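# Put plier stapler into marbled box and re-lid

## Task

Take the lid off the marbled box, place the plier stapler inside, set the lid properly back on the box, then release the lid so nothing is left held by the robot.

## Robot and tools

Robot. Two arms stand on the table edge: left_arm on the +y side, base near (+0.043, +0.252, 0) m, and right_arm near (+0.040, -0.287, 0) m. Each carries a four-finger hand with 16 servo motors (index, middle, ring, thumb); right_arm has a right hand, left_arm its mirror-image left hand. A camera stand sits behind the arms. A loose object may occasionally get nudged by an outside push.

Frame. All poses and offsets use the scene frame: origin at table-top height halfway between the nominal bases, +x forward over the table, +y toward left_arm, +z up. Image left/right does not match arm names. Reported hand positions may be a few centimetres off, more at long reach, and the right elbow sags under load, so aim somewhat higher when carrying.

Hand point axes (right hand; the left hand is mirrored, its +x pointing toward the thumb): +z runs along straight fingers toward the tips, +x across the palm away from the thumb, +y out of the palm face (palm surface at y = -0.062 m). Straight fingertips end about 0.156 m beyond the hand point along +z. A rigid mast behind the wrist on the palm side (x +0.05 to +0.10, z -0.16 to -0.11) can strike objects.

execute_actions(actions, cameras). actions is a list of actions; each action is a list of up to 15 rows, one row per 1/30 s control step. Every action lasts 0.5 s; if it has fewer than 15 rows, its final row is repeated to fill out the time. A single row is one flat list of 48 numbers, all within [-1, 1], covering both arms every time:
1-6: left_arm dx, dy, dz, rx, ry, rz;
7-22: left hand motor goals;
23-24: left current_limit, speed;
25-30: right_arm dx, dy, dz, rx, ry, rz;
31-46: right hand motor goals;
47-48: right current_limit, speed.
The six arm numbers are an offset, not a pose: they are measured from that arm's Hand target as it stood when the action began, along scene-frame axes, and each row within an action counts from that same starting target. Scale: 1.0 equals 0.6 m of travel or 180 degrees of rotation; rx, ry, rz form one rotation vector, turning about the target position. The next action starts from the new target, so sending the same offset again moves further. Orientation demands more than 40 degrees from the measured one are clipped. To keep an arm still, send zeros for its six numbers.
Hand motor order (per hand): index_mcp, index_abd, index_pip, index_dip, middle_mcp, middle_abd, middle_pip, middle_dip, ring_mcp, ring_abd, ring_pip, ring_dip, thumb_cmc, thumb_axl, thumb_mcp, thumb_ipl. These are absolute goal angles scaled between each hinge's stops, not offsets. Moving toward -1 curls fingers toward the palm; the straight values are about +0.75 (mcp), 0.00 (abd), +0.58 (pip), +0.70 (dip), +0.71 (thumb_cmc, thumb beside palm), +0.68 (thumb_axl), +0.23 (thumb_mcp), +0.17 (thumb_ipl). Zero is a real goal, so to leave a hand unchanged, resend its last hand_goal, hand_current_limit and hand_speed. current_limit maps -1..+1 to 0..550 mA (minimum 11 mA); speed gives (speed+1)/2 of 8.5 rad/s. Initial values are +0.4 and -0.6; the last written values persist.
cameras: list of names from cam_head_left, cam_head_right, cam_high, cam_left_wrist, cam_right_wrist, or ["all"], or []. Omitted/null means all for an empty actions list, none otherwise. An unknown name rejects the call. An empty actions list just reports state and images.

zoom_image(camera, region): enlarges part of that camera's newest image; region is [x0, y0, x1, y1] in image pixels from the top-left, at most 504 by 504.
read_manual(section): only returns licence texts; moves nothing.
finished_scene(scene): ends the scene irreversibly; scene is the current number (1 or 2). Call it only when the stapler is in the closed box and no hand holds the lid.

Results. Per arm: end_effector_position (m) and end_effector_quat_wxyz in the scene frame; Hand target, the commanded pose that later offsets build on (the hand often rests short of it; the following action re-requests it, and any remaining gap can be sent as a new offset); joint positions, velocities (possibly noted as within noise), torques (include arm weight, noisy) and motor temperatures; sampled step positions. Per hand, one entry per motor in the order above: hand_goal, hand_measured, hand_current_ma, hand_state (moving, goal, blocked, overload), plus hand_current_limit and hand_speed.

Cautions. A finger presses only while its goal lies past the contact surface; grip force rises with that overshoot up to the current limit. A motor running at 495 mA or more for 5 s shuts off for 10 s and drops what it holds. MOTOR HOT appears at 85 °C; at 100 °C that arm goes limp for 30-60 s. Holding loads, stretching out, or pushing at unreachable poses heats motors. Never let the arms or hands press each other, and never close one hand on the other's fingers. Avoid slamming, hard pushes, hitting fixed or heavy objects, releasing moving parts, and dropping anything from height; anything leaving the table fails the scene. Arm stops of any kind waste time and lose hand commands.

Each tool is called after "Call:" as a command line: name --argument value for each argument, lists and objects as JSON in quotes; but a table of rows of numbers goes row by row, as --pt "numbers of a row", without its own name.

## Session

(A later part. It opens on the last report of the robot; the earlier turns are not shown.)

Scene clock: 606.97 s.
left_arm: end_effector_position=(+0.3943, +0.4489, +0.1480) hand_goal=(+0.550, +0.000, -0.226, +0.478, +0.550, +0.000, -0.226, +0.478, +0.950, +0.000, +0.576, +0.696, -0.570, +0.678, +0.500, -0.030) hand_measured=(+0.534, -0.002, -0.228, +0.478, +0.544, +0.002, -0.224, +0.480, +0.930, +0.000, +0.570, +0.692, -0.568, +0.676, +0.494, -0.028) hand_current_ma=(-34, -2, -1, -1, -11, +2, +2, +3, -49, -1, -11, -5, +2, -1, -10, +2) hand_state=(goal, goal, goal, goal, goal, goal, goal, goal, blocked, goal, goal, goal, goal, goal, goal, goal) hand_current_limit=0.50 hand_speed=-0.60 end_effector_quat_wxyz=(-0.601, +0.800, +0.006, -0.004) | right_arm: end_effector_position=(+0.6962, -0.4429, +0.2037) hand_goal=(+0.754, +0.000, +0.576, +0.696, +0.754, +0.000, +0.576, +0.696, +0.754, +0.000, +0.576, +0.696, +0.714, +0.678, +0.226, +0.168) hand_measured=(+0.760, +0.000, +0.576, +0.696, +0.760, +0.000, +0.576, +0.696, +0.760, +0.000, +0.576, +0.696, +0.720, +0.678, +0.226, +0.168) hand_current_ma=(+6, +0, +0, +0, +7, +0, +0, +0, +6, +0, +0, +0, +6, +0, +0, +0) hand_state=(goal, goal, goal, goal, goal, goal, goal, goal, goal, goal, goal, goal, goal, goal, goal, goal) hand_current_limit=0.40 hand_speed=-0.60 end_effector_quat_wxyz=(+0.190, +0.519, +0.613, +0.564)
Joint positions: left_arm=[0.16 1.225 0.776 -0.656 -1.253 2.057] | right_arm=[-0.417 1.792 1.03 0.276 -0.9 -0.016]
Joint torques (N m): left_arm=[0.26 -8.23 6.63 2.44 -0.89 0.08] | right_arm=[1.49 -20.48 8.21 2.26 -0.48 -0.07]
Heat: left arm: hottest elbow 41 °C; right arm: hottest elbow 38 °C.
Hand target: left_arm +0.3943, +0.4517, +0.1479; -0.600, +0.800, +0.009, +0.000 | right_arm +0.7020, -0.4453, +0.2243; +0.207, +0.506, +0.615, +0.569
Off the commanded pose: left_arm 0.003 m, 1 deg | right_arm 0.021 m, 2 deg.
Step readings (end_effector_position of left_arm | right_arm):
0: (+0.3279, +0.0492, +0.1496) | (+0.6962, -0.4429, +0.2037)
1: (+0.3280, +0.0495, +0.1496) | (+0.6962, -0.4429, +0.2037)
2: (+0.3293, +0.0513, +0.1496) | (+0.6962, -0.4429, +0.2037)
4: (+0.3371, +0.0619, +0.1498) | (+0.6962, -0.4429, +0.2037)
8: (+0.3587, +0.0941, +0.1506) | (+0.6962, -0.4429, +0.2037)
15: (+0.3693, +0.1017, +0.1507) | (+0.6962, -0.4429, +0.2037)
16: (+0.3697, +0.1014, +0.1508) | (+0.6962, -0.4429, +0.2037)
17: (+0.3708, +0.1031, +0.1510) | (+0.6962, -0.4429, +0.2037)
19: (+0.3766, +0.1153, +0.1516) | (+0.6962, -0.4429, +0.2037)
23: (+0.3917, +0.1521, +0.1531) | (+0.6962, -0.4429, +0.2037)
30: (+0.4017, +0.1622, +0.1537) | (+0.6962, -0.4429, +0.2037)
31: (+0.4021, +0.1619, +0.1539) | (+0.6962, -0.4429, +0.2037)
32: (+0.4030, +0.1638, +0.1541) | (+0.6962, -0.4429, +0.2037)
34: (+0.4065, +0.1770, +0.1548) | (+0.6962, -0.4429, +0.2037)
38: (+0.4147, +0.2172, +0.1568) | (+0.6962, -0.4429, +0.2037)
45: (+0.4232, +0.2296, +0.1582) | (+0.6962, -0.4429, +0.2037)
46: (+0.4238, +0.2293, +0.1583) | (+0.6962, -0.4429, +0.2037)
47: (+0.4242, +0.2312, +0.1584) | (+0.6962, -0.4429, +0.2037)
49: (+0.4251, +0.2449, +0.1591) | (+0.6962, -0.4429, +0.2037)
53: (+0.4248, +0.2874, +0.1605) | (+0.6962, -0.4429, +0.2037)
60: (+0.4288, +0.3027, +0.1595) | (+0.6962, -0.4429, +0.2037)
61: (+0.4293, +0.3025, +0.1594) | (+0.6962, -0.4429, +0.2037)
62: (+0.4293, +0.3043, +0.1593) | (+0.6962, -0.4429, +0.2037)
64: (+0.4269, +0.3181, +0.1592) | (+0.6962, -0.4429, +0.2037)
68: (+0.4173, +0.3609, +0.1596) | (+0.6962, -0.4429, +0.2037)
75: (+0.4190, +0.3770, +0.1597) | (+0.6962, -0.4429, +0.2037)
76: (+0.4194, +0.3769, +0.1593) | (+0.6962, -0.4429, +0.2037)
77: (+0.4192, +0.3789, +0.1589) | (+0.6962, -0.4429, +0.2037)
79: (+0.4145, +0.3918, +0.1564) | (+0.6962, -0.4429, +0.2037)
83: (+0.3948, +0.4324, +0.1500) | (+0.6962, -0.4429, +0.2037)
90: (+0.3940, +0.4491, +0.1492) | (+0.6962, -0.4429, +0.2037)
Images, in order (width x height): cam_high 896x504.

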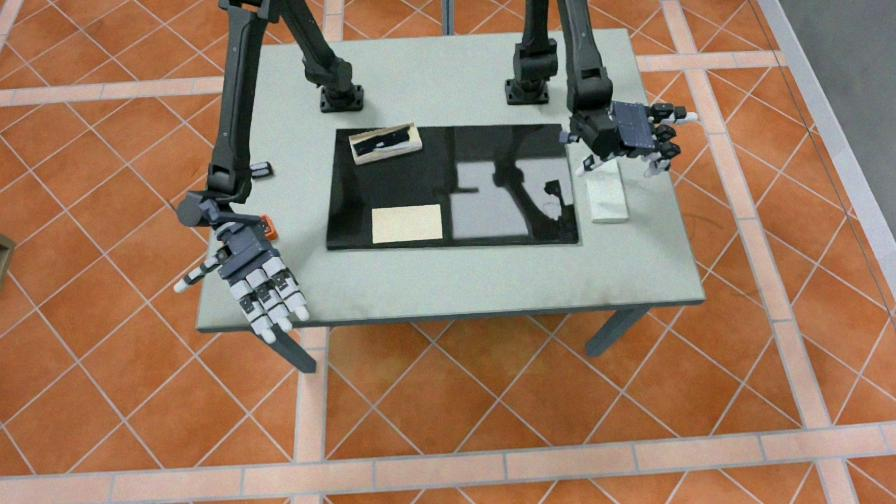

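Call:
execute_actions --actions '[[[0,0.003,-0.05,0,0,0,0.6,0,-0.226,0.478,0.6,0,-0.226,0.478,0.95,0,0.576,0.696,-0.571,0.678,0.5,-0.03,0.5,-0.6,0,0,0,0,0,0,0.754,0,0.576,0.696,0.754,0,0.576,0.696,0.754,0,0.576,0.696,0.714,0.678,0.226,0.168,0.4,-0.6]],[[0,0,-0.04,0,0,0,0.6,0,-0.226,0.478,0.6,0,-0.226,0.478,0.95,0,0.576,0.696,-0.571,0.678,0.5,-0.03,0.5,-0.6,0,0,0,0,0,0,0.754,0,0.576,0.696,0.754,0,0.576,0.696,0.754,0,0.576,0.696,0.714,0.678,0.226,0.168,0.4,-0.6]]]' --cameras '["cam_high","cam_left_wrist","cam_head_left"]'

Call:
zoom_image --camera "cam_high" --region '[550, 120, 670, 240]'

Call:
zoom_image --camera "cam_head_left" --region '[320, 200, 440, 310]'

Scene clock: 611.03 s.
left_arm: end_effector_position=(+0.3942, +0.4484, +0.0980) hand_goal=(+0.600, +0.000, -0.226, +0.478, +0.600, +0.000, -0.226, +0.478, +0.950, +0.000, +0.576, +0.696, -0.570, +0.678, +0.500, -0.030) hand_measured=(+0.582, -0.002, -0.228, +0.478, +0.584, +0.002, -0.224, +0.480, +0.930, +0.000, +0.570, +0.692, -0.568, +0.676, +0.494, -0.028) hand_current_ma=(-43, -2, -1, -1, -35, +2, +2, +3, -49, -1, -11, -5, +2, -1, -10, +2) hand_state=(goal, goal, goal, goal, goal, goal, goal, goal, blocked, goal, goal, goal, goal, goal, goal, goal) hand_current_limit=0.50 hand_speed=-0.60 end_effector_quat_wxyz=(-0.601, +0.800, +0.008, +0.003) | right_arm: end_effector_position=(+0.6962, -0.4429, +0.2037) hand_goal=(+0.754, +0.000, +0.576, +0.696, +0.754, +0.000, +0.576, +0.696, +0.754, +0.000, +0.576, +0.696, +0.714, +0.678, +0.226, +0.168) hand_measured=(+0.760, +0.000, +0.576, +0.696, +0.760, +0.000, +0.576, +0.696, +0.760, +0.000, +0.576, +0.696, +0.720, +0.678, +0.226, +0.168) hand_current_ma=(+6, +0, +0, +0, +7, +0, +0, +0, +6, +0, +0, +0, +6, +0, +0, +0) hand_state=(goal, goal, goal, goal, goal, goal, goal, goal, goal, goal, goal, goal, goal, goal, goal, goal) hand_current_limit=0.40 hand_speed=-0.60 end_effector_quat_wxyz=(+0.190, +0.519, +0.613, +0.564)
Joint positions: left_arm=[0.16 1.298 0.682 -0.462 -1.249 2.071] | right_arm=[-0.417 1.792 1.03 0.276 -0.9 -0.016]
Joint torques (N m): left_arm=[0.56 -6.95 6.24 2.54 -0.94 0.08] | right_arm=[1.49 -20.48 8.2 2.25 -0.49 -0.07]
Heat: left arm: hottest elbow 41 °C; right arm: hottest elbow 38 °C.
Hand target: left_arm +0.3944, +0.4535, +0.0940; -0.600, +0.800, +0.009, +0.000 | right_arm +0.7020, -0.4453, +0.2243; +0.207, +0.506, +0.615, +0.569
Off the commanded pose: left_arm 0.007 m, 0 deg | right_arm 0.021 m, 2 deg.
joint sent to its limit (left arm) — joint 6 (wrist roll), upper limit. The joint targets still meet the commanded pose.
Step readings (end_effector_position of left_arm | right_arm):
0: (+0.3943, +0.4489, +0.1480) | (+0.6962, -0.4429, +0.2037)
1: (+0.3942, +0.4489, +0.1477) | (+0.6962, -0.4429, +0.2037)
2: (+0.3947, +0.4489, +0.1467) | (+0.6962, -0.4429, +0.2037)
4: (+0.3954, +0.4490, +0.1433) | (+0.6962, -0.4429, +0.2037)
8: (+0.3928, +0.4483, +0.1294) | (+0.6962, -0.4429, +0.2037)
15: (+0.3938, +0.4483, +0.1221) | (+0.6962, -0.4429, +0.2037)
16: (+0.3940, +0.4484, +0.1221) | (+0.6962, -0.4429, +0.2037)
17: (+0.3948, +0.4485, +0.1215) | (+0.6962, -0.4429, +0.2037)
19: (+0.3964, +0.4488, +0.1185) | (+0.6962, -0.4429, +0.2037)
23: (+0.3940, +0.4484, +0.1046) | (+0.6962, -0.4429, +0.2037)
30: (+0.3937, +0.4483, +0.0977) | (+0.6962, -0.4429, +0.2037)
camera_calibration:
cam_left_wrist: T_world_to_cam=[[-0.781889, 0.193813, 0.592526, 0.134798], [0.345262, -0.656753, 0.670424, 0.0245726], [0.51908, 0.728774, 0.446592, -0.457603], [0, 0, 0, 1]] pos_world=[0.334445, 0.323502, 0.108016]
Images, in order (width x height): cam_head_left 896x504, cam_high 896x504, cam_left_wrist 672x504.

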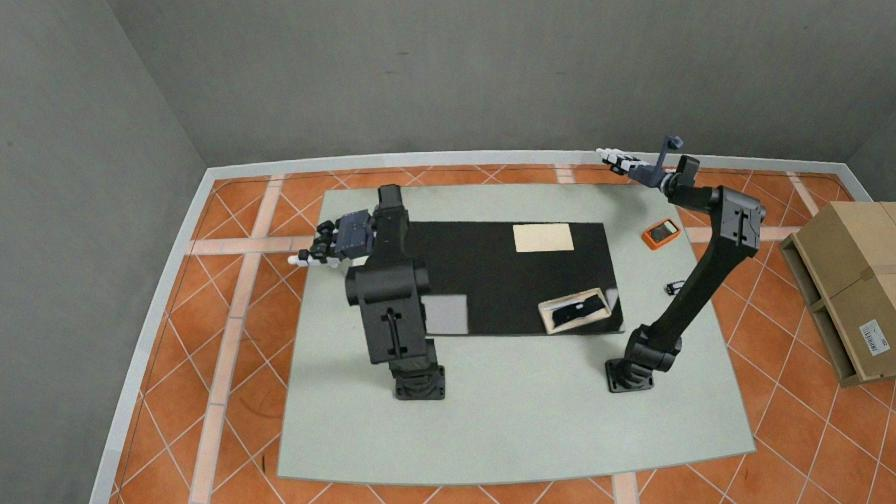

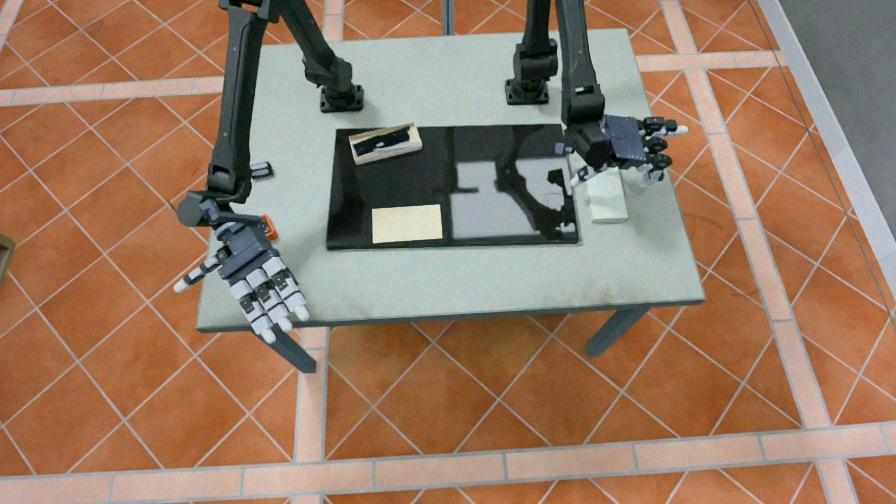

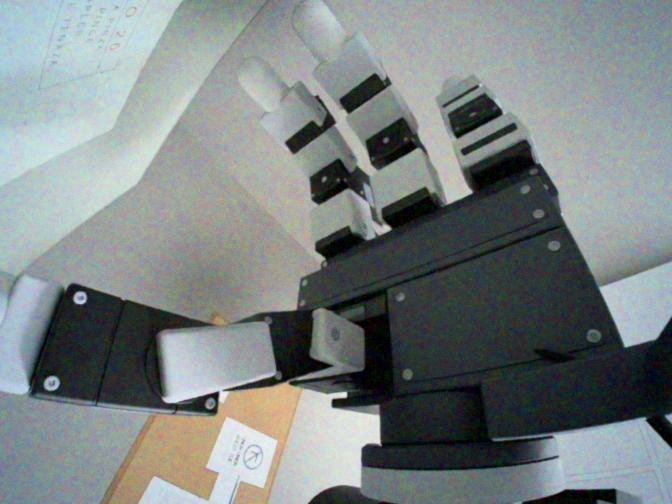

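Scaled by 4.200 from the camera's 896x504 image, which has a finer 1280x720 frame.

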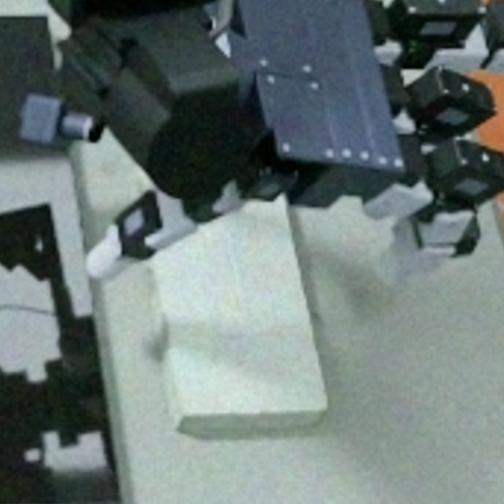

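Scaled by 4.200 from the camera's 896x504 image, which has a finer 1280x720 frame.

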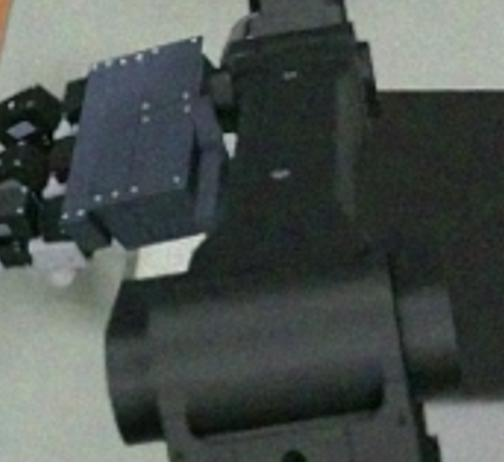

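Call:
execute_actions --actions '[[[0,0,-0.035,0,0,0,0.6,0,-0.226,0.478,0.6,0,-0.226,0.478,0.95,0,0.576,0.696,-0.571,0.678,0.5,-0.03,0.5,-0.6,0,0,0,0,0,0,0.754,0,0.576,0.696,0.754,0,0.576,0.696,0.754,0,0.576,0.696,0.714,0.678,0.226,0.168,0.4,-0.6]],[[0,0,-0.024,0,0,0,0.6,0,-0.226,0.478,0.6,0,-0.226,0.478,0.95,0,0.576,0.696,-0.571,0.678,0.48,-0.03,0.5,-0.6,0,0,0,0,0,0,0.754,0,0.576,0.696,0.754,0,0.576,0.696,0.754,0,0.576,0.696,0.714,0.678,0.226,0.168,0.4,-0.6]]]' --cameras '["cam_high","cam_left_wrist"]'

Call:
zoom_image --camera "cam_high" --region '[550, 120, 670, 240]'

Scene clock: 613.40 s.
left_arm: end_effector_position=(+0.3954, +0.4486, +0.0638) hand_goal=(+0.600, +0.000, -0.226, +0.478, +0.600, +0.000, -0.226, +0.478, +0.950, +0.000, +0.576, +0.696, -0.570, +0.678, +0.480, -0.030) hand_measured=(+0.582, -0.002, -0.228, +0.478, +0.584, +0.002, -0.224, +0.480, +0.930, +0.000, +0.570, +0.692, -0.570, +0.676, +0.480, -0.028) hand_current_ma=(-43, -2, -1, -1, -35, +2, +2, +3, -49, -1, -11, -5, +1, -1, +0, +2) hand_state=(goal, goal, goal, goal, goal, goal, goal, goal, blocked, goal, goal, goal, goal, goal, goal, goal) hand_current_limit=0.50 hand_speed=-0.60 end_effector_quat_wxyz=(-0.601, +0.799, +0.008, +0.004) | right_arm: end_effector_position=(+0.6962, -0.4429, +0.2037) hand_goal=(+0.754, +0.000, +0.576, +0.696, +0.754, +0.000, +0.576, +0.696, +0.754, +0.000, +0.576, +0.696, +0.714, +0.678, +0.226, +0.168) hand_measured=(+0.760, +0.000, +0.576, +0.696, +0.760, +0.000, +0.576, +0.696, +0.760, +0.000, +0.576, +0.696, +0.720, +0.678, +0.226, +0.168) hand_current_ma=(+6, +0, +0, +0, +7, +0, +0, +0, +6, +0, +0, +0, +6, +0, +0, +0) hand_state=(goal, goal, goal, goal, goal, goal, goal, goal, goal, goal, goal, goal, goal, goal, goal, goal) hand_current_limit=0.40 hand_speed=-0.60 end_effector_quat_wxyz=(+0.190, +0.519, +0.613, +0.564)
Joint positions: left_arm=[0.16 1.375 0.638 -0.338 -1.249 2.072] | right_arm=[-0.417 1.792 1.03 0.276 -0.9 -0.016]
Joint torques (N m): left_arm=[0.56 -7.3 5.55 2.47 -0.93 0.07] | right_arm=[1.44 -20.48 8.2 2.25 -0.48 -0.07]
Heat: left arm: hottest elbow 41 °C; right arm: hottest elbow 38 °C.
Hand target: left_arm +0.3942, +0.4534, +0.0584; -0.600, +0.800, +0.009, +0.000 | right_arm +0.7020, -0.4453, +0.2243; +0.207, +0.506, +0.615, +0.569
Off the commanded pose: left_arm 0.007 m, 0 deg | right_arm 0.021 m, 2 deg.
joint sent to its limit (left arm) — joint 6 (wrist roll), upper limit. The joint targets still meet the commanded pose.
Step readings (end_effector_position of left_arm | right_arm):
0: (+0.3942, +0.4484, +0.0980) | (+0.6962, -0.4429, +0.2037)
1: (+0.3943, +0.4484, +0.0979) | (+0.6962, -0.4429, +0.2037)
2: (+0.3949, +0.4485, +0.0973) | (+0.6962, -0.4429, +0.2037)
4: (+0.3965, +0.4488, +0.0947) | (+0.6962, -0.4429, +0.2037)
8: (+0.3949, +0.4485, +0.0831) | (+0.6962, -0.4429, +0.2037)
15: (+0.3942, +0.4484, +0.0772) | (+0.6962, -0.4429, +0.2037)
16: (+0.3946, +0.4484, +0.0774) | (+0.6962, -0.4429, +0.2037)
17: (+0.3953, +0.4485, +0.0771) | (+0.6962, -0.4429, +0.2037)
19: (+0.3968, +0.4488, +0.0756) | (+0.6962, -0.4429, +0.2037)
23: (+0.3961, +0.4487, +0.0679) | (+0.6962, -0.4429, +0.2037)
30: (+0.3951, +0.4485, +0.0637) | (+0.6962, -0.4429, +0.2037)
camera_calibration:
cam_left_wrist: T_world_to_cam=[[-0.783251, 0.193641, 0.59078, 0.156566], [0.343568, -0.657158, 0.670898, 0.0480843], [0.518149, 0.728455, 0.448191, -0.442609], [0, 0, 0, 1]] pos_world=[0.335448, 0.323702, 0.0736177]
Images, in order (width x height): cam_high 896x504, cam_left_wrist 672x504.

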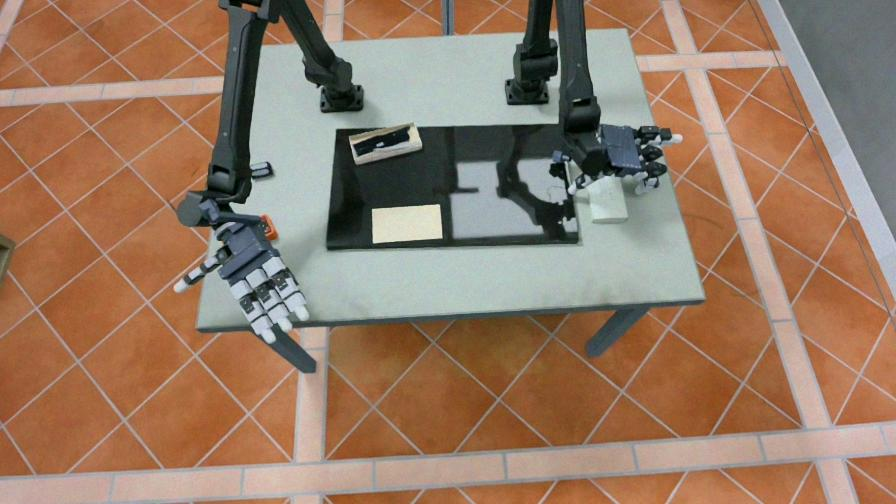

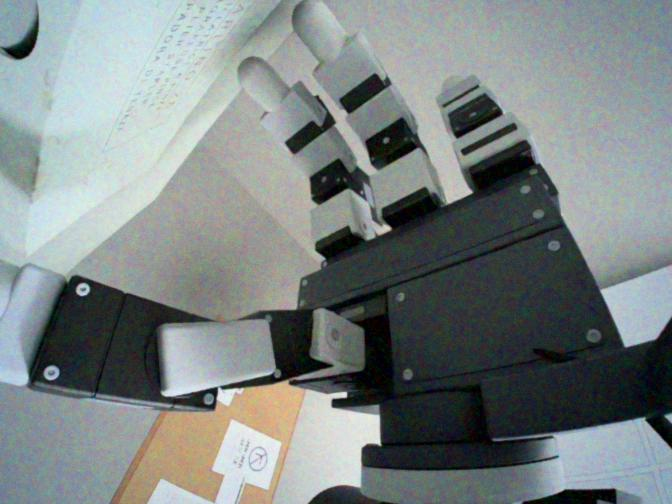

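Scaled by 4.200 from the camera's 896x504 image, which has a finer 1280x720 frame.

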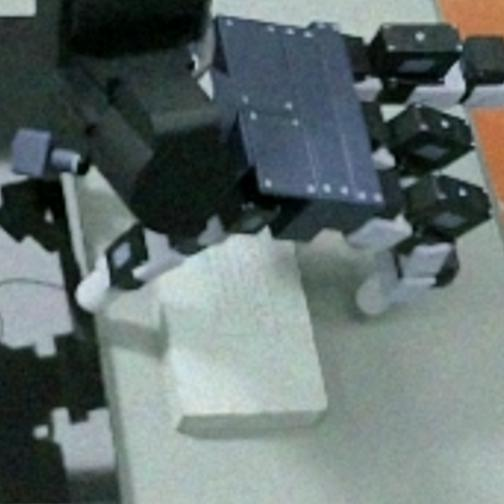

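Call:
execute_actions --actions '[[[0,0.003,-0.003,0,0,0,0.38,0,-0.226,0.478,0.38,0,-0.226,0.478,0.95,0,0.576,0.696,-0.571,0.678,0.32,-0.03,0.5,-0.75,0,0,0,0,0,0,0.754,0,0.576,0.696,0.754,0,0.576,0.696,0.754,0,0.576,0.696,0.714,0.678,0.226,0.168,0.4,-0.6]],[[0,0,0,0,0,0,0.3,0,-0.226,0.478,0.3,0,-0.226,0.478,0.95,0,0.576,0.696,-0.571,0.678,0.24,-0.03,0.5,-0.85,0,0,0,0,0,0,0.754,0,0.576,0.696,0.754,0,0.576,0.696,0.754,0,0.576,0.696,0.714,0.678,0.226,0.168,0.4,-0.6]],[[0,0,0,0,0,0,0.26,0,-0.226,0.478,0.26,0,-0.226,0.478,0.95,0,0.576,0.696,-0.571,0.678,0.12,-0.03,0.5,-0.85,0,0,0,0,0,0,0.754,0,0.576,0.696,0.754,0,0.576,0.696,0.754,0,0.576,0.696,0.714,0.678,0.226,0.168,0.4,-0.6]]]' --cameras '["cam_high"]'

Call:
zoom_image --camera "cam_high" --region '[550, 120, 670, 240]'

Scene clock: 616.20 s.
left_arm: end_effector_position=(+0.3963, +0.4492, +0.0621) hand_goal=(+0.260, +0.000, -0.226, +0.478, +0.260, +0.000, -0.226, +0.478, +0.950, +0.000, +0.576, +0.696, -0.570, +0.678, +0.120, -0.030) hand_measured=(+0.306, -0.002, -0.216, +0.480, +0.304, +0.002, -0.212, +0.480, +0.930, +0.000, +0.570, +0.692, -0.566, +0.678, +0.270, -0.010) hand_current_ma=(+142, -2, +17, +3, +133, +1, +26, +4, -49, -1, -11, -5, +4, -1, +412, +65) hand_state=(blocked, goal, goal, goal, blocked, goal, goal, goal, blocked, goal, goal, goal, goal, goal, blocked, blocked) hand_current_limit=0.50 hand_speed=-0.85 end_effector_quat_wxyz=(-0.600, +0.800, +0.010, +0.005) | right_arm: end_effector_position=(+0.6962, -0.4429, +0.2037) hand_goal=(+0.754, +0.000, +0.576, +0.696, +0.754, +0.000, +0.576, +0.696, +0.754, +0.000, +0.576, +0.696, +0.714, +0.678, +0.226, +0.168) hand_measured=(+0.760, +0.000, +0.576, +0.696, +0.760, +0.000, +0.576, +0.696, +0.760, +0.000, +0.576, +0.696, +0.720, +0.678, +0.226, +0.168) hand_current_ma=(+6, +0, +0, +0, +7, +0, +0, +0, +6, +0, +0, +0, +6, +0, +0, +0) hand_state=(goal, goal, goal, goal, goal, goal, goal, goal, goal, goal, goal, goal, goal, goal, goal, goal) hand_current_limit=0.40 hand_speed=-0.60 end_effector_quat_wxyz=(+0.190, +0.519, +0.613, +0.564)
Joint positions: left_arm=[0.162 1.38 0.638 -0.329 -1.246 2.072] | right_arm=[-0.417 1.792 1.03 0.276 -0.9 -0.016]
Joint torques (N m): left_arm=[0.73 -7.3 5.57 2.4 -0.98 0.07] | right_arm=[1.49 -20.48 8.18 2.25 -0.48 -0.07]
Heat: left arm: hottest elbow 41 °C; right arm: hottest elbow 38 °C.
Hand target: left_arm +0.3943, +0.4552, +0.0566; -0.600, +0.800, +0.009, +0.000 | right_arm +0.7020, -0.4453, +0.2243; +0.207, +0.506, +0.615, +0.569
Off the commanded pose: left_arm 0.008 m, 1 deg | right_arm 0.021 m, 2 deg.
joint sent to its limit (left arm) — joint 6 (wrist roll), upper limit. The joint targets still meet the commanded pose.
Step readings (end_effector_position of left_arm | right_arm):
0: (+0.3954, +0.4486, +0.0638) | (+0.6962, -0.4429, +0.2037)
1: (+0.3954, +0.4486, +0.0638) | (+0.6962, -0.4429, +0.2037)
2: (+0.3955, +0.4485, +0.0638) | (+0.6962, -0.4429, +0.2037)
4: (+0.3961, +0.4484, +0.0638) | (+0.6962, -0.4429, +0.2037)
8: (+0.3971, +0.4484, +0.0640) | (+0.6962, -0.4429, +0.2037)
15: (+0.3965, +0.4490, +0.0621) | (+0.6962, -0.4429, +0.2037)
16: (+0.3964, +0.4491, +0.0621) | (+0.6962, -0.4429, +0.2037)
17: (+0.3964, +0.4491, +0.0621) | (+0.6962, -0.4429, +0.2037)
19: (+0.3964, +0.4491, +0.0621) | (+0.6962, -0.4429, +0.2037)
23: (+0.3964, +0.4491, +0.0621) | (+0.6962, -0.4429, +0.2037)
30: (+0.3964, +0.4491, +0.0621) | (+0.6962, -0.4429, +0.2037)
31: (+0.3964, +0.4491, +0.0621) | (+0.6962, -0.4429, +0.2037)
32: (+0.3964, +0.4491, +0.0621) | (+0.6962, -0.4429, +0.2037)
34: (+0.3964, +0.4492, +0.0621) | (+0.6962, -0.4429, +0.2037)
38: (+0.3963, +0.4492, +0.0621) | (+0.6962, -0.4429, +0.2037)
45: (+0.3963, +0.4492, +0.0621) | (+0.6962, -0.4429, +0.2037)
Images, in order (width x height): cam_high 896x504.

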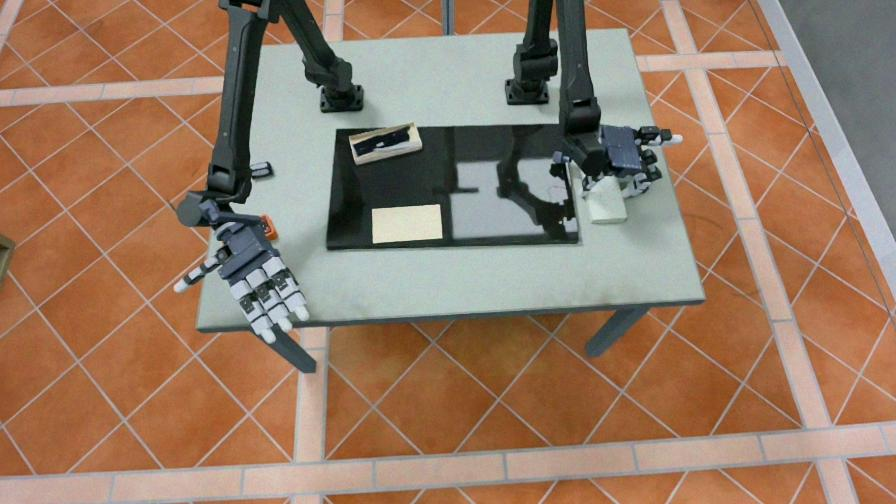

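Scaled by 4.200 from the camera's 896x504 image, which has a finer 1280x720 frame.

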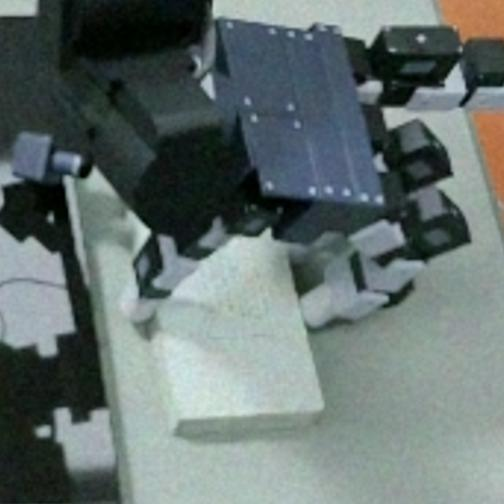

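Call:
execute_actions --actions '[[[0,0,0.03,0,0,0,0.26,0,-0.226,0.478,0.26,0,-0.226,0.478,0.95,0,0.576,0.696,-0.571,0.678,0.12,-0.03,0.5,-0.85,0,0,0,0,0,0,0.754,0,0.576,0.696,0.754,0,0.576,0.696,0.754,0,0.576,0.696,0.714,0.678,0.226,0.168,0.4,-0.6]],[[0,0,0.06,0,0,0,0.26,0,-0.226,0.478,0.26,0,-0.226,0.478,0.95,0,0.576,0.696,-0.571,0.678,0.12,-0.03,0.5,-0.85,0,0,0,0,0,0,0.754,0,0.576,0.696,0.754,0,0.576,0.696,0.754,0,0.576,0.696,0.714,0.678,0.226,0.168,0.4,-0.6]],[[0,0,0.07,0,0,0,0.26,0,-0.226,0.478,0.26,0,-0.226,0.478,0.95,0,0.576,0.696,-0.571,0.678,0.12,-0.03,0.5,-0.85,0,0,0,0,0,0,0.754,0,0.576,0.696,0.754,0,0.576,0.696,0.754,0,0.576,0.696,0.714,0.678,0.226,0.168,0.4,-0.6]]]' --cameras '["cam_high"]'

Call:
zoom_image --camera "cam_high" --region '[550, 100, 670, 220]'

Scene clock: 622.23 s.
left_arm: end_effector_position=(+0.3887, +0.4488, +0.1420) hand_goal=(+0.260, +0.000, -0.226, +0.478, +0.260, +0.000, -0.226, +0.478, +0.950, +0.000, +0.576, +0.696, -0.570, +0.678, +0.120, -0.030) hand_measured=(+0.306, -0.002, -0.210, +0.486, +0.302, +0.002, -0.206, +0.486, +0.930, +0.000, +0.570, +0.692, -0.560, +0.678, +0.266, -0.010) hand_current_ma=(+142, -2, +33, +14, +121, +1, +43, +11, -49, -1, -11, -5, +16, -1, +412, +66) hand_state=(blocked, goal, goal, goal, blocked, goal, goal, goal, blocked, goal, goal, goal, goal, goal, blocked, blocked) hand_current_limit=0.50 hand_speed=-0.85 end_effector_quat_wxyz=(-0.599, +0.801, +0.005, -0.002) | right_arm: end_effector_position=(+0.6962, -0.4429, +0.2037) hand_goal=(+0.754, +0.000, +0.576, +0.696, +0.754, +0.000, +0.576, +0.696, +0.754, +0.000, +0.576, +0.696, +0.714, +0.678, +0.226, +0.168) hand_measured=(+0.760, +0.000, +0.576, +0.696, +0.760, +0.000, +0.576, +0.696, +0.760, +0.000, +0.576, +0.696, +0.720, +0.678, +0.226, +0.168) hand_current_ma=(+6, +0, +0, +0, +7, +0, +0, +0, +6, +0, +0, +0, +6, +0, +0, +0) hand_state=(goal, goal, goal, goal, goal, goal, goal, goal, goal, goal, goal, goal, goal, goal, goal, goal) hand_current_limit=0.40 hand_speed=-0.60 end_effector_quat_wxyz=(+0.190, +0.519, +0.613, +0.564)
Joint positions: left_arm=[0.164 1.213 0.749 -0.624 -1.247 2.074] | right_arm=[-0.417 1.792 1.03 0.276 -0.9 -0.016]
Joint torques (N m): left_arm=[0.62 -7.36 9.16 1.14 -1.01 0.06] | right_arm=[1.49 -20.48 8.18 2.26 -0.49 -0.07]
Heat: left arm: hottest elbow 41 °C; right arm: hottest elbow 38 °C.
Hand target: left_arm +0.3943, +0.4553, +0.1527; -0.600, +0.800, +0.009, +0.000 | right_arm +0.7020, -0.4453, +0.2243; +0.207, +0.506, +0.615, +0.569
Off the commanded pose: left_arm 0.014 m, 1 deg | right_arm 0.021 m, 2 deg.
joint sent to its limit (left arm) — joint 6 (wrist roll), upper limit. The joint targets still meet the commanded pose.
Step readings (end_effector_position of left_arm | right_arm):
0: (+0.3963, +0.4492, +0.0621) | (+0.6962, -0.4429, +0.2037)
1: (+0.3963, +0.4492, +0.0621) | (+0.6962, -0.4429, +0.2037)
2: (+0.3963, +0.4493, +0.0622) | (+0.6962, -0.4429, +0.2037)
4: (+0.3954, +0.4491, +0.0624) | (+0.6962, -0.4429, +0.2037)
8: (+0.3922, +0.4488, +0.0644) | (+0.6962, -0.4429, +0.2037)
15: (+0.3907, +0.4485, +0.0655) | (+0.6962, -0.4429, +0.2037)
16: (+0.3904, +0.4485, +0.0657) | (+0.6962, -0.4429, +0.2037)
17: (+0.3890, +0.4482, +0.0664) | (+0.6962, -0.4429, +0.2037)
19: (+0.3847, +0.4475, +0.0705) | (+0.6962, -0.4429, +0.2037)
23: (+0.3844, +0.4478, +0.0887) | (+0.6962, -0.4429, +0.2037)
30: (+0.3891, +0.4487, +0.1013) | (+0.6962, -0.4429, +0.2037)
31: (+0.3884, +0.4486, +0.1010) | (+0.6962, -0.4429, +0.2037)
32: (+0.3868, +0.4483, +0.1017) | (+0.6962, -0.4429, +0.2037)
34: (+0.3836, +0.4478, +0.1059) | (+0.6962, -0.4429, +0.2037)
38: (+0.3853, +0.4482, +0.1270) | (+0.6962, -0.4429, +0.2037)
45: (+0.3897, +0.4489, +0.1424) | (+0.6962, -0.4429, +0.2037)
Images, in order (width x height): cam_high 896x504.

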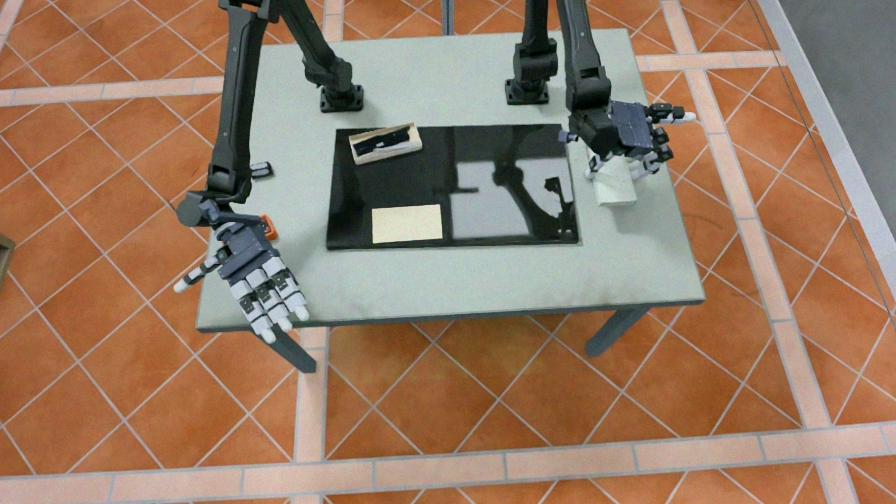

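Scaled by 4.200 from the camera's 896x504 image, which has a finer 1280x720 frame.

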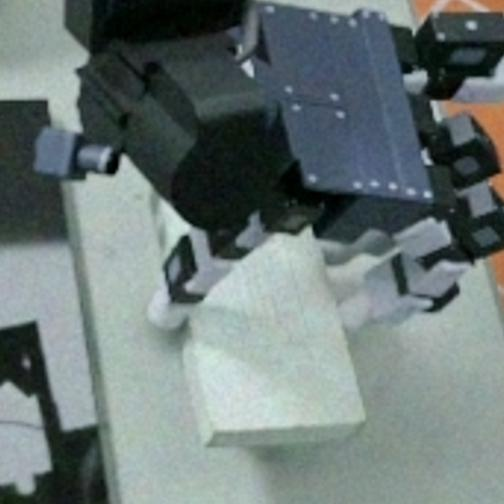

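Call:
execute_actions --actions '[[[0.0592,-0.112,0.008,0,0,-0.0473,0.26,0,-0.226,0.478,0.26,0,-0.226,0.478,0.95,0,0.576,0.696,-0.571,0.678,0.12,-0.03,0.5,-0.85,0,0,0,0,0,0,0.754,0,0.576,0.696,0.754,0,0.576,0.696,0.754,0,0.576,0.696,0.714,0.678,0.226,0.168,0.4,-0.6]],[[0.0398,-0.1167,0,0,0,-0.0473,0.26,0,-0.226,0.478,0.26,0,-0.226,0.478,0.95,0,0.576,0.696,-0.571,0.678,0.12,-0.03,0.5,-0.85,0,0,0,0,0,0,0.754,0,0.576,0.696,0.754,0,0.576,0.696,0.754,0,0.576,0.696,0.714,0.678,0.226,0.168,0.4,-0.6]],[[0.0187,-0.1235,0,0,0,-0.0473,0.26,0,-0.226,0.478,0.26,0,-0.226,0.478,0.95,0,0.576,0.696,-0.571,0.678,0.12,-0.03,0.5,-0.85,0,0,0,0,0,0,0.754,0,0.576,0.696,0.754,0,0.576,0.696,0.754,0,0.576,0.696,0.714,0.678,0.226,0.168,0.4,-0.6]],[[-0.0037,-0.1267,0,0,0,-0.0473,0.26,0,-0.226,0.478,0.26,0,-0.226,0.478,0.95,0,0.576,0.696,-0.571,0.678,0.12,-0.03,0.5,-0.85,0,0,0,0,0,0,0.754,0,0.576,0.696,0.754,0,0.576,0.696,0.754,0,0.576,0.696,0.714,0.678,0.226,0.168,0.4,-0.6]]]' --cameras '["cam_high"]'

Scene clock: 626.40 s.
left_arm: end_effector_position=(+0.4521, +0.1734, +0.1495) hand_goal=(+0.260, +0.000, -0.226, +0.478, +0.260, +0.000, -0.226, +0.478, +0.950, +0.000, +0.576, +0.696, -0.570, +0.678, +0.120, -0.030) hand_measured=(+0.306, -0.002, -0.208, +0.486, +0.302, +0.000, -0.204, +0.486, +0.930, +0.000, +0.570, +0.692, -0.560, +0.678, +0.264, -0.008) hand_current_ma=(+142, -2, +37, +15, +121, +1, +47, +12, -49, -1, -11, -5, +16, -1, +413, +71) hand_state=(blocked, goal, goal, goal, blocked, goal, blocked, goal, blocked, goal, goal, goal, goal, goal, blocked, blocked) hand_current_limit=0.50 hand_speed=-0.85 end_effector_quat_wxyz=(-0.573, +0.767, -0.233, +0.172) | right_arm: end_effector_position=(+0.6962, -0.4429, +0.2037) hand_goal=(+0.754, +0.000, +0.576, +0.696, +0.754, +0.000, +0.576, +0.696, +0.754, +0.000, +0.576, +0.696, +0.714, +0.678, +0.226, +0.168) hand_measured=(+0.760, +0.000, +0.576, +0.696, +0.760, +0.000, +0.576, +0.696, +0.760, +0.000, +0.576, +0.696, +0.720, +0.678, +0.226, +0.168) hand_current_ma=(+6, +0, +0, +0, +7, +0, +0, +0, +6, +0, +0, +0, +6, +0, +0, +0) hand_state=(goal, goal, goal, goal, goal, goal, goal, goal, goal, goal, goal, goal, goal, goal, goal, goal) hand_current_limit=0.40 hand_speed=-0.60 end_effector_quat_wxyz=(+0.190, +0.519, +0.613, +0.564)
Joint positions: left_arm=[-0.536 1.346 0.909 -0.961 -1.278 1.754] | right_arm=[-0.417 1.792 1.03 0.276 -0.9 -0.016]
Joint torques (N m): left_arm=[-0.38 -8.23 9.31 0.64 -1.32 -0.05] | right_arm=[1.49 -20.48 8.2 2.25 -0.49 -0.06]
Heat: left arm: hottest elbow 41 °C; right arm: hottest elbow 38 °C.
Hand target: left_arm +0.4627, +0.1678, +0.1575; -0.573, +0.768, -0.226, +0.176 | right_arm +0.7020, -0.4453, +0.2243; +0.207, +0.506, +0.615, +0.569
Off the commanded pose: left_arm 0.014 m, 1 deg | right_arm 0.021 m, 2 deg.
Step readings (end_effector_position of left_arm | right_arm):
0: (+0.3887, +0.4488, +0.1420) | (+0.6962, -0.4429, +0.2037)
1: (+0.3887, +0.4486, +0.1420) | (+0.6962, -0.4429, +0.2037)
2: (+0.3890, +0.4469, +0.1417) | (+0.6962, -0.4429, +0.2037)
4: (+0.3919, +0.4375, +0.1412) | (+0.6962, -0.4429, +0.2037)
8: (+0.4073, +0.4030, +0.1429) | (+0.6962, -0.4429, +0.2037)
15: (+0.4178, +0.3894, +0.1500) | (+0.6962, -0.4429, +0.2037)
16: (+0.4177, +0.3893, +0.1496) | (+0.6962, -0.4429, +0.2037)
17: (+0.4180, +0.3876, +0.1494) | (+0.6962, -0.4429, +0.2037)
19: (+0.4210, +0.3749, +0.1480) | (+0.6962, -0.4429, +0.2037)
23: (+0.4329, +0.3349, +0.1466) | (+0.6962, -0.4429, +0.2037)
30: (+0.4413, +0.3205, +0.1488) | (+0.6962, -0.4429, +0.2037)
31: (+0.4413, +0.3204, +0.1488) | (+0.6962, -0.4429, +0.2037)
32: (+0.4414, +0.3185, +0.1487) | (+0.6962, -0.4429, +0.2037)
34: (+0.4423, +0.3060, +0.1480) | (+0.6962, -0.4429, +0.2037)
38: (+0.4476, +0.2647, +0.1479) | (+0.6962, -0.4429, +0.2037)
45: (+0.4533, +0.2481, +0.1495) | (+0.6962, -0.4429, +0.2037)
46: (+0.4531, +0.2481, +0.1492) | (+0.6962, -0.4429, +0.2037)
47: (+0.4527, +0.2462, +0.1490) | (+0.6962, -0.4429, +0.2037)
49: (+0.4514, +0.2340, +0.1484) | (+0.6962, -0.4429, +0.2037)
53: (+0.4492, +0.1921, +0.1485) | (+0.6962, -0.4429, +0.2037)
60: (+0.4519, +0.1734, +0.1502) | (+0.6962, -0.4429, +0.2037)
Images, in order (width x height): cam_high 896x504.

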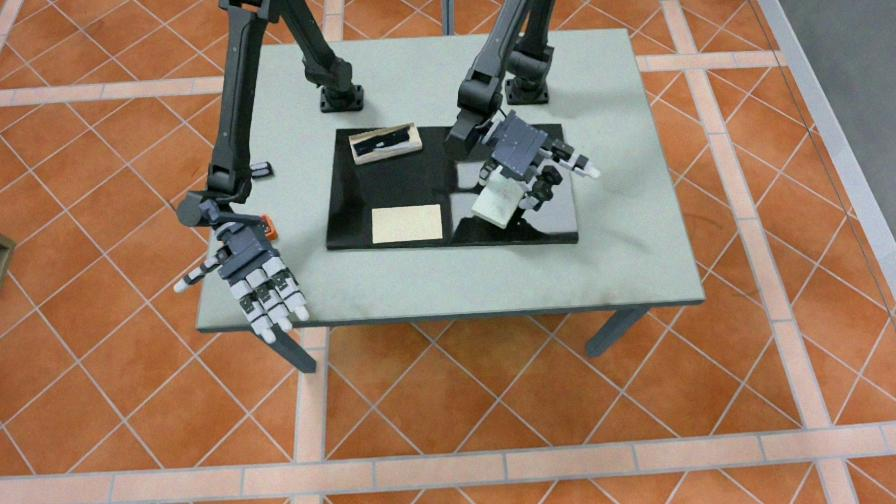

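Call:
execute_actions --actions '[[[-0.0268,-0.1258,0,0,0,-0.0473,0.26,0,-0.226,0.478,0.26,0,-0.226,0.478,0.95,0,0.576,0.696,-0.571,0.678,0.12,-0.03,0.5,-0.85,0,0,0,0,0,0,0.754,0,0.576,0.696,0.754,0,0.576,0.696,0.754,0,0.576,0.696,0.714,0.678,0.226,0.168,0.4,-0.6]],[[-0.0493,-0.1205,0.004,0,0,-0.0473,0.26,0,-0.226,0.478,0.26,0,-0.226,0.478,0.95,0,0.576,0.696,-0.571,0.678,0.12,-0.03,0.5,-0.85,0,0,0,0,0,0,0.754,0,0.576,0.696,0.754,0,0.576,0.696,0.754,0,0.576,0.696,0.714,0.678,0.226,0.168,0.4,-0.6]],[[-0.071,-0.1108,0.004,0,0,-0.0473,0.26,0,-0.226,0.478,0.26,0,-0.226,0.478,0.95,0,0.576,0.696,-0.571,0.678,0.12,-0.03,0.5,-0.85,0,0,0,0,0,0,0.754,0,0.576,0.696,0.754,0,0.576,0.696,0.754,0,0.576,0.696,0.714,0.678,0.226,0.168,0.4,-0.6]],[[-0.0917,-0.0987,0.004,0,0,-0.0473,0.26,0,-0.226,0.478,0.26,0,-0.226,0.478,0.95,0,0.576,0.696,-0.571,0.678,0.12,-0.03,0.5,-0.85,0,0,0,0,0,0,0.754,0,0.576,0.696,0.754,0,0.576,0.696,0.754,0,0.576,0.696,0.714,0.678,0.226,0.168,0.4,-0.6]]]' --cameras '["cam_high"]'

Call:
zoom_image --camera "cam_high" --region '[330, 90, 450, 190]'

Scene clock: 630.33 s.
left_arm: end_effector_position=(+0.3140, -0.0964, +0.1598) hand_goal=(+0.260, +0.000, -0.226, +0.478, +0.260, +0.000, -0.226, +0.478, +0.950, +0.000, +0.576, +0.696, -0.570, +0.678, +0.120, -0.030) hand_measured=(+0.306, -0.002, -0.208, +0.486, +0.302, +0.000, -0.204, +0.486, +0.930, +0.000, +0.570, +0.692, -0.560, +0.678, +0.262, -0.008) hand_current_ma=(+142, -2, +37, +15, +121, +1, +47, +12, -49, -1, -11, -5, +17, -1, +412, +72) hand_state=(blocked, goal, goal, goal, blocked, goal, blocked, goal, blocked, goal, goal, goal, goal, goal, blocked, blocked) hand_current_limit=0.50 hand_speed=-0.85 end_effector_quat_wxyz=(-0.497, +0.664, -0.447, +0.335) | right_arm: end_effector_position=(+0.6962, -0.4429, +0.2037) hand_goal=(+0.754, +0.000, +0.576, +0.696, +0.754, +0.000, +0.576, +0.696, +0.754, +0.000, +0.576, +0.696, +0.714, +0.678, +0.226, +0.168) hand_measured=(+0.760, +0.000, +0.576, +0.696, +0.760, +0.000, +0.576, +0.696, +0.760, +0.000, +0.576, +0.696, +0.720, +0.678, +0.226, +0.168) hand_current_ma=(+6, +0, +0, +0, +7, +0, +0, +0, +6, +0, +0, +0, +6, +0, +0, +0) hand_state=(goal, goal, goal, goal, goal, goal, goal, goal, goal, goal, goal, goal, goal, goal, goal, goal) hand_current_limit=0.40 hand_speed=-0.60 end_effector_quat_wxyz=(+0.190, +0.519, +0.613, +0.564)
Joint positions: left_arm=[-1.242 1.506 1.103 -1.351 -1.281 1.378] | right_arm=[-0.417 1.792 1.03 0.276 -0.9 -0.016]
Joint torques (N m): left_arm=[-0.03 -10.52 8.87 -0.05 -1.15 -0.07] | right_arm=[1.55 -20.48 8.2 2.26 -0.48 -0.07]
Heat: left arm: hottest elbow 41 °C; right arm: hottest elbow 38 °C.
Hand target: left_arm +0.3195, -0.1057, +0.1647; -0.497, +0.668, -0.441, +0.336 | right_arm +0.7020, -0.4453, +0.2243; +0.207, +0.506, +0.615, +0.569
Off the commanded pose: left_arm 0.012 m, 1 deg | right_arm 0.021 m, 2 deg.
Step readings (end_effector_position of left_arm | right_arm):
0: (+0.4522, +0.1734, +0.1495) | (+0.6962, -0.4429, +0.2037)
1: (+0.4521, +0.1733, +0.1495) | (+0.6962, -0.4429, +0.2037)
2: (+0.4516, +0.1715, +0.1496) | (+0.6962, -0.4429, +0.2037)
4: (+0.4482, +0.1601, +0.1496) | (+0.6962, -0.4429, +0.2037)
8: (+0.4384, +0.1192, +0.1498) | (+0.6962, -0.4429, +0.2037)
15: (+0.4368, +0.0991, +0.1508) | (+0.6962, -0.4429, +0.2037)
16: (+0.4366, +0.0992, +0.1505) | (+0.6962, -0.4429, +0.2037)
17: (+0.4356, +0.0976, +0.1503) | (+0.6962, -0.4429, +0.2037)
19: (+0.4302, +0.0872, +0.1503) | (+0.6962, -0.4429, +0.2037)
23: (+0.4138, +0.0490, +0.1520) | (+0.6962, -0.4429, +0.2037)
30: (+0.4085, +0.0280, +0.1545) | (+0.6962, -0.4429, +0.2037)
31: (+0.4083, +0.0280, +0.1540) | (+0.6962, -0.4429, +0.2037)
32: (+0.4069, +0.0266, +0.1537) | (+0.6962, -0.4429, +0.2037)
34: (+0.3999, +0.0177, +0.1533) | (+0.6962, -0.4429, +0.2037)
38: (+0.3768, -0.0166, +0.1548) | (+0.6962, -0.4429, +0.2037)
45: (+0.3672, -0.0377, +0.1577) | (+0.6962, -0.4429, +0.2037)
46: (+0.3671, -0.0375, +0.1574) | (+0.6962, -0.4429, +0.2037)
47: (+0.3655, -0.0386, +0.1570) | (+0.6962, -0.4429, +0.2037)
49: (+0.3571, -0.0459, +0.1568) | (+0.6962, -0.4429, +0.2037)
53: (+0.3280, -0.0759, +0.1584) | (+0.6962, -0.4429, +0.2037)
60: (+0.3137, -0.0965, +0.1610) | (+0.6962, -0.4429, +0.2037)
Images, in order (width x height): cam_high 896x504.

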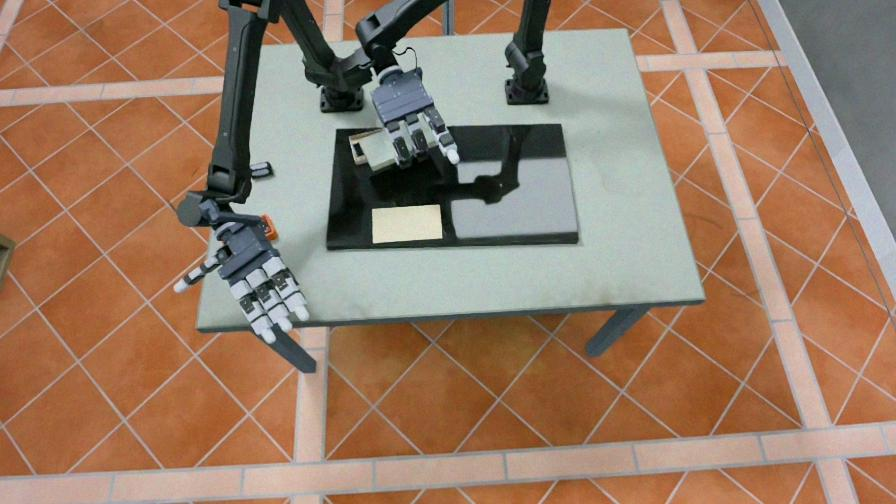

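Scaled by 4.200 from the camera's 896x504 image, which has a finer 1280x720 frame.

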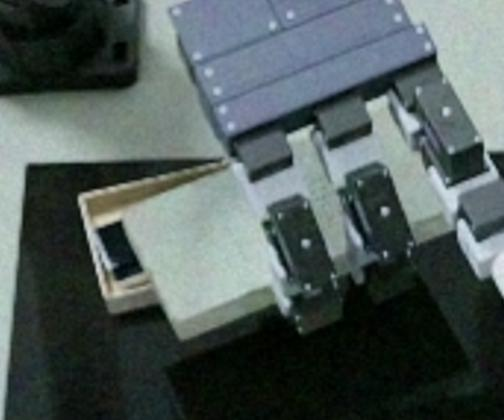

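Call:
execute_actions --actions '[[[0,0,0,0,0,0,0.26,0,-0.226,0.478,0.26,0,-0.226,0.478,0.95,0,0.576,0.696,-0.571,0.678,0.12,-0.03,0.5,-0.85,-0.0438,-0.1418,0,0,0,-0.0417,0.754,0,0.576,0.696,0.754,0,0.576,0.696,0.754,0,0.576,0.696,0.714,0.678,0.226,0.168,0.4,-0.6]],[[0,0,0,0,0,0,0.26,0,-0.226,0.478,0.26,0,-0.226,0.478,0.95,0,0.576,0.696,-0.571,0.678,0.12,-0.03,0.5,-0.85,-0.062,-0.1348,0,0,0,-0.0417,0.754,0,0.576,0.696,0.754,0,0.576,0.696,0.754,0,0.576,0.696,0.714,0.678,0.226,0.168,0.4,-0.6]],[[0,0,0,0,0,0,0.26,0,-0.226,0.478,0.26,0,-0.226,0.478,0.95,0,0.576,0.696,-0.571,0.678,0.12,-0.03,0.5,-0.85,-0.079,-0.1255,0,0,0,-0.0417,0.754,0,0.576,0.696,0.754,0,0.576,0.696,0.754,0,0.576,0.696,0.714,0.678,0.226,0.168,0.4,-0.6]],[[0,0,0,0,0,0,0.26,0,-0.226,0.478,0.26,0,-0.226,0.478,0.95,0,0.576,0.696,-0.571,0.678,0.12,-0.03,0.5,-0.85,-0.0948,-0.1142,0,0,0,-0.0417,0.754,0,0.576,0.696,0.754,0,0.576,0.696,0.754,0,0.576,0.696,0.714,0.678,0.226,0.168,0.4,-0.6]]]' --cameras '["cam_high","cam_head_left"]'

Scene clock: 659.57 s.
left_arm: end_effector_position=(+0.3138, -0.0955, +0.1595) hand_goal=(+0.260, +0.000, -0.226, +0.478, +0.260, +0.000, -0.226, +0.478, +0.950, +0.000, +0.576, +0.696, -0.570, +0.678, +0.120, -0.030) hand_measured=(+0.306, -0.002, -0.208, +0.486, +0.302, +0.000, -0.204, +0.486, +0.930, +0.000, +0.570, +0.692, -0.560, +0.678, +0.262, -0.008) hand_current_ma=(+142, -2, +37, +15, +121, +1, +47, +12, -49, -1, -11, -5, +17, -1, +413, +72) hand_state=(blocked, goal, goal, goal, blocked, goal, blocked, goal, blocked, goal, goal, goal, goal, goal, blocked, blocked) hand_current_limit=0.50 hand_speed=-0.85 end_effector_quat_wxyz=(-0.498, +0.664, -0.446, +0.334) | right_arm: end_effector_position=(+0.5269, -0.7541, +0.2036) hand_goal=(+0.754, +0.000, +0.576, +0.696, +0.754, +0.000, +0.576, +0.696, +0.754, +0.000, +0.576, +0.696, +0.714, +0.678, +0.226, +0.168) hand_measured=(+0.760, +0.000, +0.576, +0.696, +0.760, +0.000, +0.576, +0.696, +0.760, +0.000, +0.576, +0.696, +0.720, +0.678, +0.226, +0.168) hand_current_ma=(+7, +0, +0, +0, +7, +0, +0, +0, +7, +0, +0, +0, +6, +0, +0, +0) hand_state=(goal, goal, goal, goal, goal, goal, goal, goal, goal, goal, goal, goal, goal, goal, goal, goal) hand_current_limit=0.40 hand_speed=-0.60 end_effector_quat_wxyz=(+0.332, +0.662, +0.455, +0.494)
Joint positions: left_arm=[-1.242 1.507 1.103 -1.36 -1.281 1.369] | right_arm=[-0.948 1.792 1.03 0.276 -0.897 -0.016]
Joint torques (N m): left_arm=[-0.03 -10.46 9.03 -0.05 -1.15 -0.06] | right_arm=[2.14 -20.48 8.17 2.29 -0.59 -0.07]
Heat: left arm: hottest elbow 45 °C; right arm: hottest elbow 38 °C.
Hand target: left_arm +0.3195, -0.1057, +0.1648; -0.497, +0.668, -0.441, +0.336 | right_arm +0.5342, -0.7550, +0.2243; +0.347, +0.648, +0.463, +0.496
Off the commanded pose: left_arm 0.013 m, 1 deg | right_arm 0.022 m, 3 deg.
Step readings (end_effector_position of left_arm | right_arm):
0: (+0.3140, -0.0965, +0.1598) | (+0.6962, -0.4429, +0.2037)
1: (+0.3140, -0.0965, +0.1598) | (+0.6962, -0.4429, +0.2037)
2: (+0.3140, -0.0965, +0.1598) | (+0.6954, -0.4461, +0.2038)
4: (+0.3139, -0.0961, +0.1598) | (+0.6932, -0.4548, +0.2038)
8: (+0.3138, -0.0956, +0.1597) | (+0.6805, -0.4986, +0.2037)
15: (+0.3138, -0.0955, +0.1595) | (+0.6683, -0.5329, +0.2036)
16: (+0.3138, -0.0955, +0.1595) | (+0.6683, -0.5329, +0.2036)
17: (+0.3137, -0.0954, +0.1595) | (+0.6680, -0.5335, +0.2036)
19: (+0.3138, -0.0955, +0.1595) | (+0.6653, -0.5405, +0.2036)
23: (+0.3137, -0.0954, +0.1595) | (+0.6478, -0.5800, +0.2036)
30: (+0.3138, -0.0955, +0.1595) | (+0.6311, -0.6124, +0.2036)
31: (+0.3138, -0.0955, +0.1595) | (+0.6311, -0.6124, +0.2036)
32: (+0.3138, -0.0955, +0.1595) | (+0.6306, -0.6132, +0.2036)
34: (+0.3138, -0.0955, +0.1595) | (+0.6270, -0.6196, +0.2036)
38: (+0.3138, -0.0955, +0.1595) | (+0.6045, -0.6565, +0.2036)
45: (+0.3138, -0.0955, +0.1595) | (+0.5835, -0.6870, +0.2035)
46: (+0.3138, -0.0955, +0.1595) | (+0.5835, -0.6870, +0.2035)
47: (+0.3138, -0.0955, +0.1595) | (+0.5830, -0.6875, +0.2036)
49: (+0.3138, -0.0955, +0.1595) | (+0.5786, -0.6934, +0.2036)
53: (+0.3138, -0.0955, +0.1595) | (+0.5513, -0.7273, +0.2036)
60: (+0.3138, -0.0955, +0.1595) | (+0.5267, -0.7544, +0.2035)
Images, in order (width x height): cam_head_left 896x504, cam_high 896x504.

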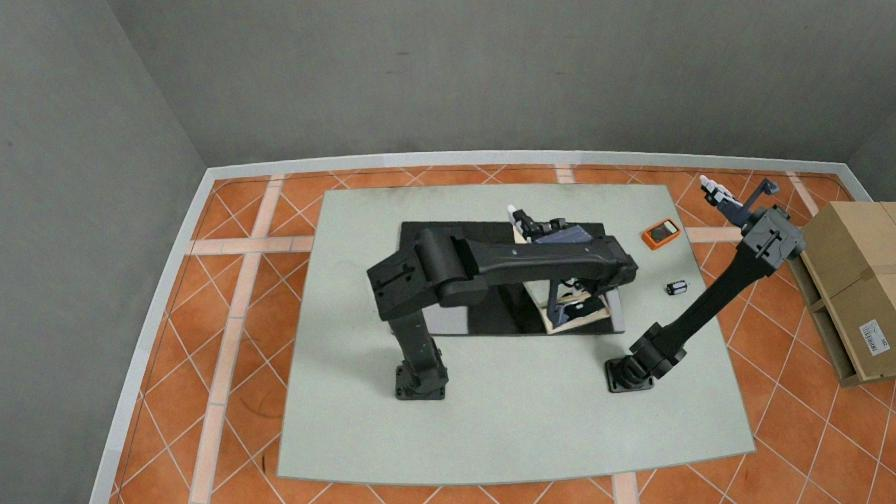

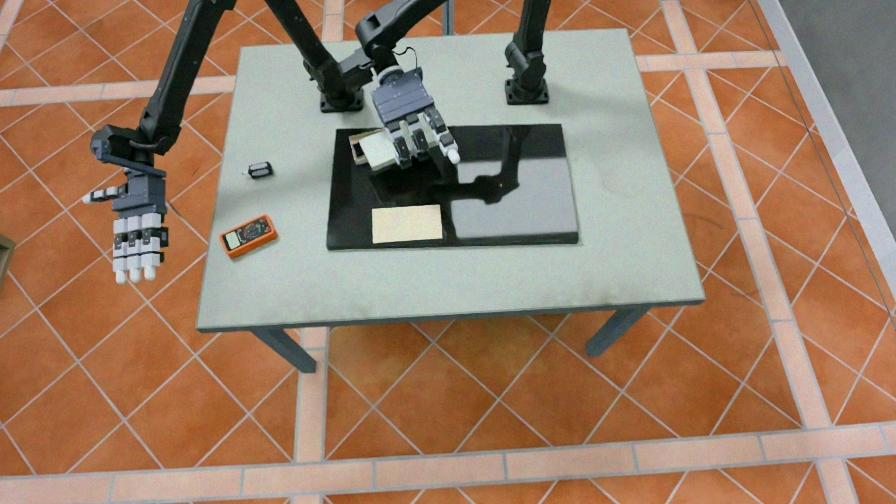

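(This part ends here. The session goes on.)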